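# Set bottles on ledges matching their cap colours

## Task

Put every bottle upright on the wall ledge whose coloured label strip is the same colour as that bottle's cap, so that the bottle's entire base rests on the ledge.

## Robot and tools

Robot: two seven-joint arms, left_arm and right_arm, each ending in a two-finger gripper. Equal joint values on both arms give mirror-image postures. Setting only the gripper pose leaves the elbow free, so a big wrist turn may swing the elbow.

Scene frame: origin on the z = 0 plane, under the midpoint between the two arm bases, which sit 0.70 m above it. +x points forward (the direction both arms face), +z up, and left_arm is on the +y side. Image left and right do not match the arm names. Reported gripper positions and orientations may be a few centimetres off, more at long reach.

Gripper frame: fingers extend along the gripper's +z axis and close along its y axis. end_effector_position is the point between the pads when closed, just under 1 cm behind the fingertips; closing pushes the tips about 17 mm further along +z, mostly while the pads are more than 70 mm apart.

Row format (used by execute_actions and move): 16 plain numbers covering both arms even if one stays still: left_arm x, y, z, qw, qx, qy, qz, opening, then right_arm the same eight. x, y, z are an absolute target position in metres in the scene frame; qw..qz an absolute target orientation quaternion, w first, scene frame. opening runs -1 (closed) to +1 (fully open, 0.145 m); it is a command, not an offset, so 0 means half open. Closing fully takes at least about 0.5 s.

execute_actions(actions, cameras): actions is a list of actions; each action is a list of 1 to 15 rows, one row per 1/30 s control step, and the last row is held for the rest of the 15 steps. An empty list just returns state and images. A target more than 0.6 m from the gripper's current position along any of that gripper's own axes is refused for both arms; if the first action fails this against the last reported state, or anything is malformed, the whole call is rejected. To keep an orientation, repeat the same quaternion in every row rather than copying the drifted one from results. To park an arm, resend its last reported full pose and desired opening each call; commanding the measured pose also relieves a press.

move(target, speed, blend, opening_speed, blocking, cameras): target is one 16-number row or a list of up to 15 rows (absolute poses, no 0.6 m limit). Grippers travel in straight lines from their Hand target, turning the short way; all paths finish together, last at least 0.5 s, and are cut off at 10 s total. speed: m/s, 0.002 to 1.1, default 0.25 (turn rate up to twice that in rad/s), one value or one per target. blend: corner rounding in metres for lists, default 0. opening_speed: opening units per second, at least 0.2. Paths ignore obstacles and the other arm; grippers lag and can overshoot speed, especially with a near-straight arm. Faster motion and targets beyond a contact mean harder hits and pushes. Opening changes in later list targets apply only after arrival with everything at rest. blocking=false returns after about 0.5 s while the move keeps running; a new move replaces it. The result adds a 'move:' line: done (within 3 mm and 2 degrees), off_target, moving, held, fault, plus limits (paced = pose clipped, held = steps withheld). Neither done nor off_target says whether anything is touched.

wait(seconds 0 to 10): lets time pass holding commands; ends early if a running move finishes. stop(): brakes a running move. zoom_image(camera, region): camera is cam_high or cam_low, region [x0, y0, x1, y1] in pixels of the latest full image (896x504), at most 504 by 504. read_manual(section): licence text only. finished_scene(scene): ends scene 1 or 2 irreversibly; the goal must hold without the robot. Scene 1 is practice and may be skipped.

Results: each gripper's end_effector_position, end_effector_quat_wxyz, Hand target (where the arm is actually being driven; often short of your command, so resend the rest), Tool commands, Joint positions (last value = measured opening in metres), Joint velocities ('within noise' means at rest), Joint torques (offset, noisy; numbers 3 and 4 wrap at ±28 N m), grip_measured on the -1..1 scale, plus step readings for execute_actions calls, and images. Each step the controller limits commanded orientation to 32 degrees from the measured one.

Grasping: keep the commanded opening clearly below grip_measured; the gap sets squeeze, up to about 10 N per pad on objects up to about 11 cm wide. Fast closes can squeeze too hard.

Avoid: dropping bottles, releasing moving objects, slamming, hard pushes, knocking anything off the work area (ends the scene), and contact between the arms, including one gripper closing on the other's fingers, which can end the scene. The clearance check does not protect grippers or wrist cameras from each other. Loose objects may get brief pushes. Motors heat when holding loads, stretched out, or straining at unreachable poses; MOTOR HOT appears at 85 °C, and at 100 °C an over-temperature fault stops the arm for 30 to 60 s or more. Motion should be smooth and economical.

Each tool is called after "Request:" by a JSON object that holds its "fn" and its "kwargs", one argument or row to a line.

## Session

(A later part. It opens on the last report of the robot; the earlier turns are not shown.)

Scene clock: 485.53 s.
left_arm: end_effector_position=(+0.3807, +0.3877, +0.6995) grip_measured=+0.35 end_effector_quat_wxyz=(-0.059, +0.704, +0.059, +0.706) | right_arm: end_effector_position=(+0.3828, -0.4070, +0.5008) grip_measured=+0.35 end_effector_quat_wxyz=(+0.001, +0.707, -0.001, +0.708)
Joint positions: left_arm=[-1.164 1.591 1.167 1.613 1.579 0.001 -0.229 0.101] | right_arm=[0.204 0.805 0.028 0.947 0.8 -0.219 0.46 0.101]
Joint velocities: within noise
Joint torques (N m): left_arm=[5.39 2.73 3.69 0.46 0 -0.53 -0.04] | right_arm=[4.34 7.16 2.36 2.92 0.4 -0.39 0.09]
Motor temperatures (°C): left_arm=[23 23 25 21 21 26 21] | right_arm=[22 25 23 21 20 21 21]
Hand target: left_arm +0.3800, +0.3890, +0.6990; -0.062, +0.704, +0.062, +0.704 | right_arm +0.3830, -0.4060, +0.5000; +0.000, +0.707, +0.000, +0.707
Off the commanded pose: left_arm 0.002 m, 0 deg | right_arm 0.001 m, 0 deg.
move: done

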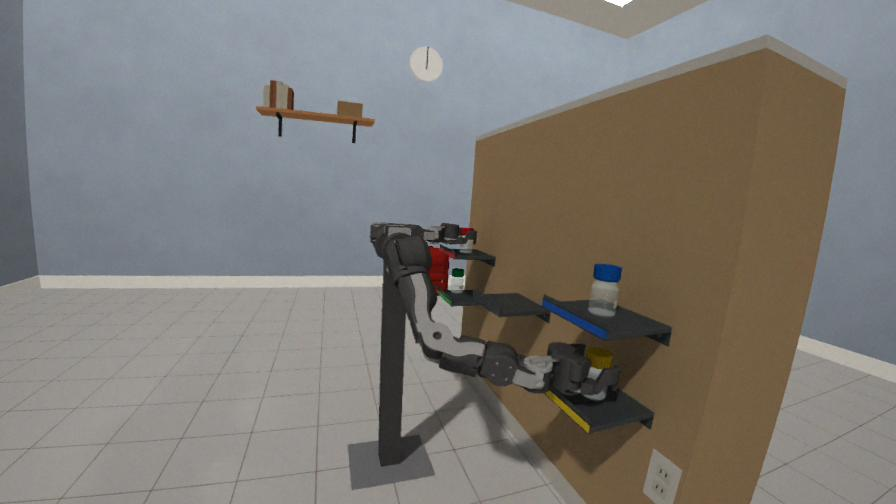

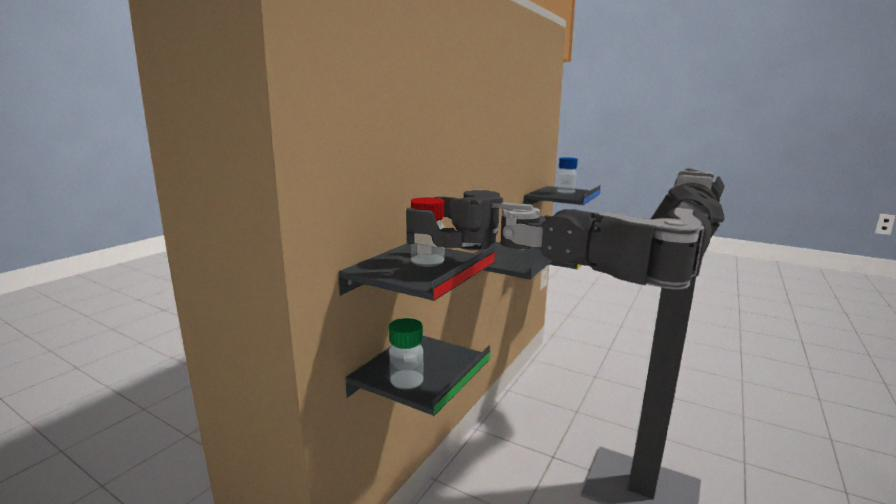

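Request:
{"fn": "move", "kwargs": {
  "target": [
    [0.37,0.386,0.704,-0.0616,0.7044,0.0616,0.7044,0.35,0.373,-0.407,0.506,0,0.7071,0,0.7071,0.35],
    [0.235,0.362,0.708,-0.0616,0.7044,0.0616,0.7044,0.35,0.24,-0.4,0.51,0,0.7071,0,0.7071,0.35]
  ],
  "speed": [0.06,0.15]
}}

Request:
{"fn": "zoom_image", "kwargs": {
  "camera": "cam_high",
  "region": [430, 200, 680, 430]
}}

Request:
{"fn": "zoom_image", "kwargs": {
  "camera": "cam_low",
  "region": [340, 130, 620, 420]
}}

Scene clock: 498.37 s.
left_arm: end_effector_position=(+0.2348, +0.3629, +0.7084) grip_measured=+0.35 end_effector_quat_wxyz=(-0.064, +0.703, +0.064, +0.706) | right_arm: end_effector_position=(+0.2398, -0.4001, +0.5079) grip_measured=+0.35 end_effector_quat_wxyz=(+0.000, +0.710, -0.002, +0.705)
Joint positions: left_arm=[-1.169 0.868 1.463 2.214 1.482 0.31 -0.12 0.101] | right_arm=[-0.696 0.73 0.592 1.503 0.954 -0.282 0.497 0.101]
Joint velocities: within noise
Joint torques (N m): left_arm=[-0.44 2.91 2.95 0.76 0.13 -0.53 0.23] | right_arm=[0.17 5.84 4.37 2.82 0.46 -0.49 0.16]
Motor temperatures (°C): left_arm=[23 23 26 21 21 26 21] | right_arm=[22 25 23 21 20 21 21]
Hand target: left_arm +0.2350, +0.3620, +0.7080; -0.062, +0.704, +0.062, +0.704 | right_arm +0.2400, -0.4000, +0.5100; +0.000, +0.707, +0.000, +0.707
Off the commanded pose: left_arm 0.001 m, 0 deg | right_arm 0.002 m, 0 deg.
move: done

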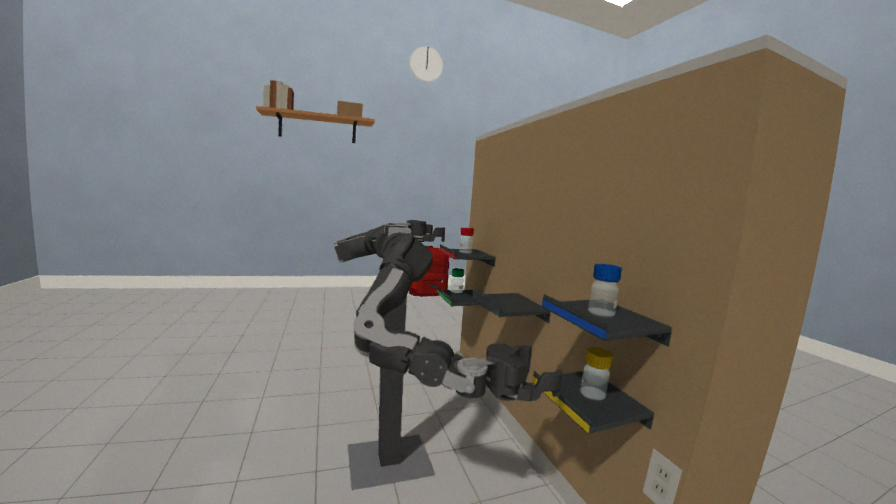

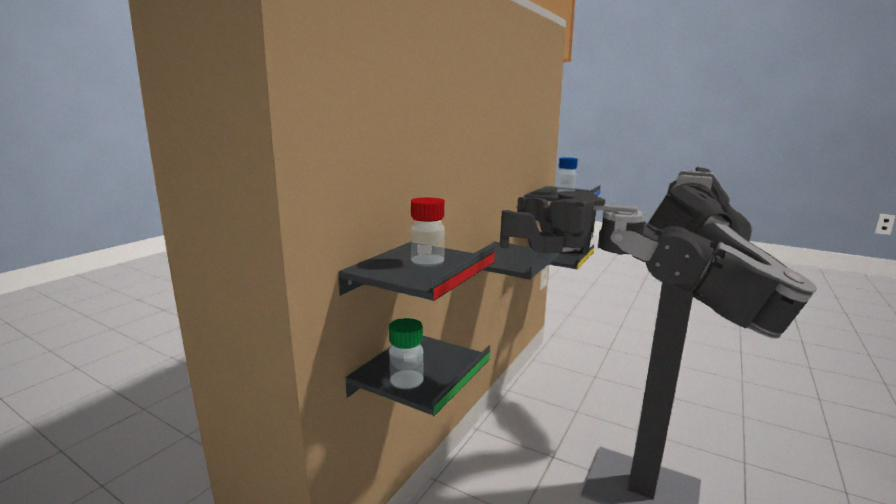

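Scaled by 2.016 from the camera's 896x504 image, which has a finer 1280x720 frame.

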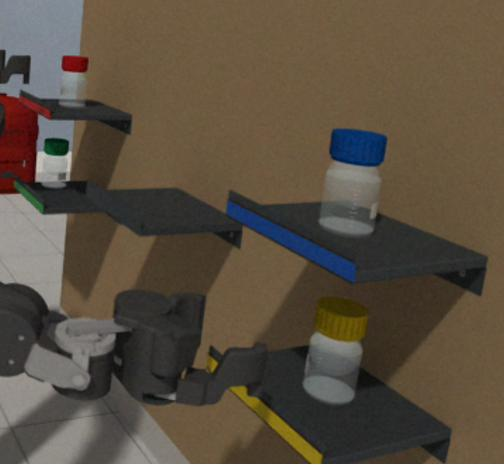

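Scaled by 1.738 from the camera's 896x504 image, which has a finer 1280x720 frame.

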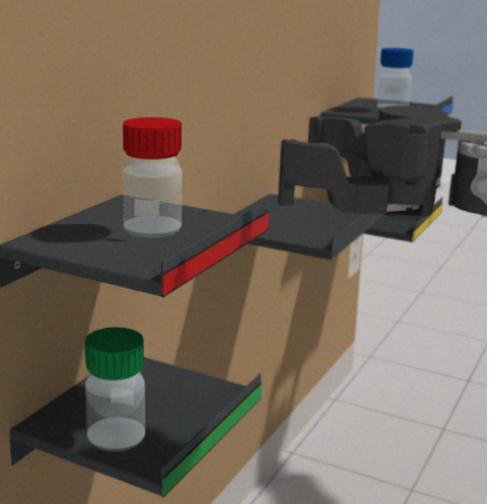

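Request:
{"fn": "finished_scene", "kwargs": {
  "scene": 2
}}

The scene is finished: the task was done.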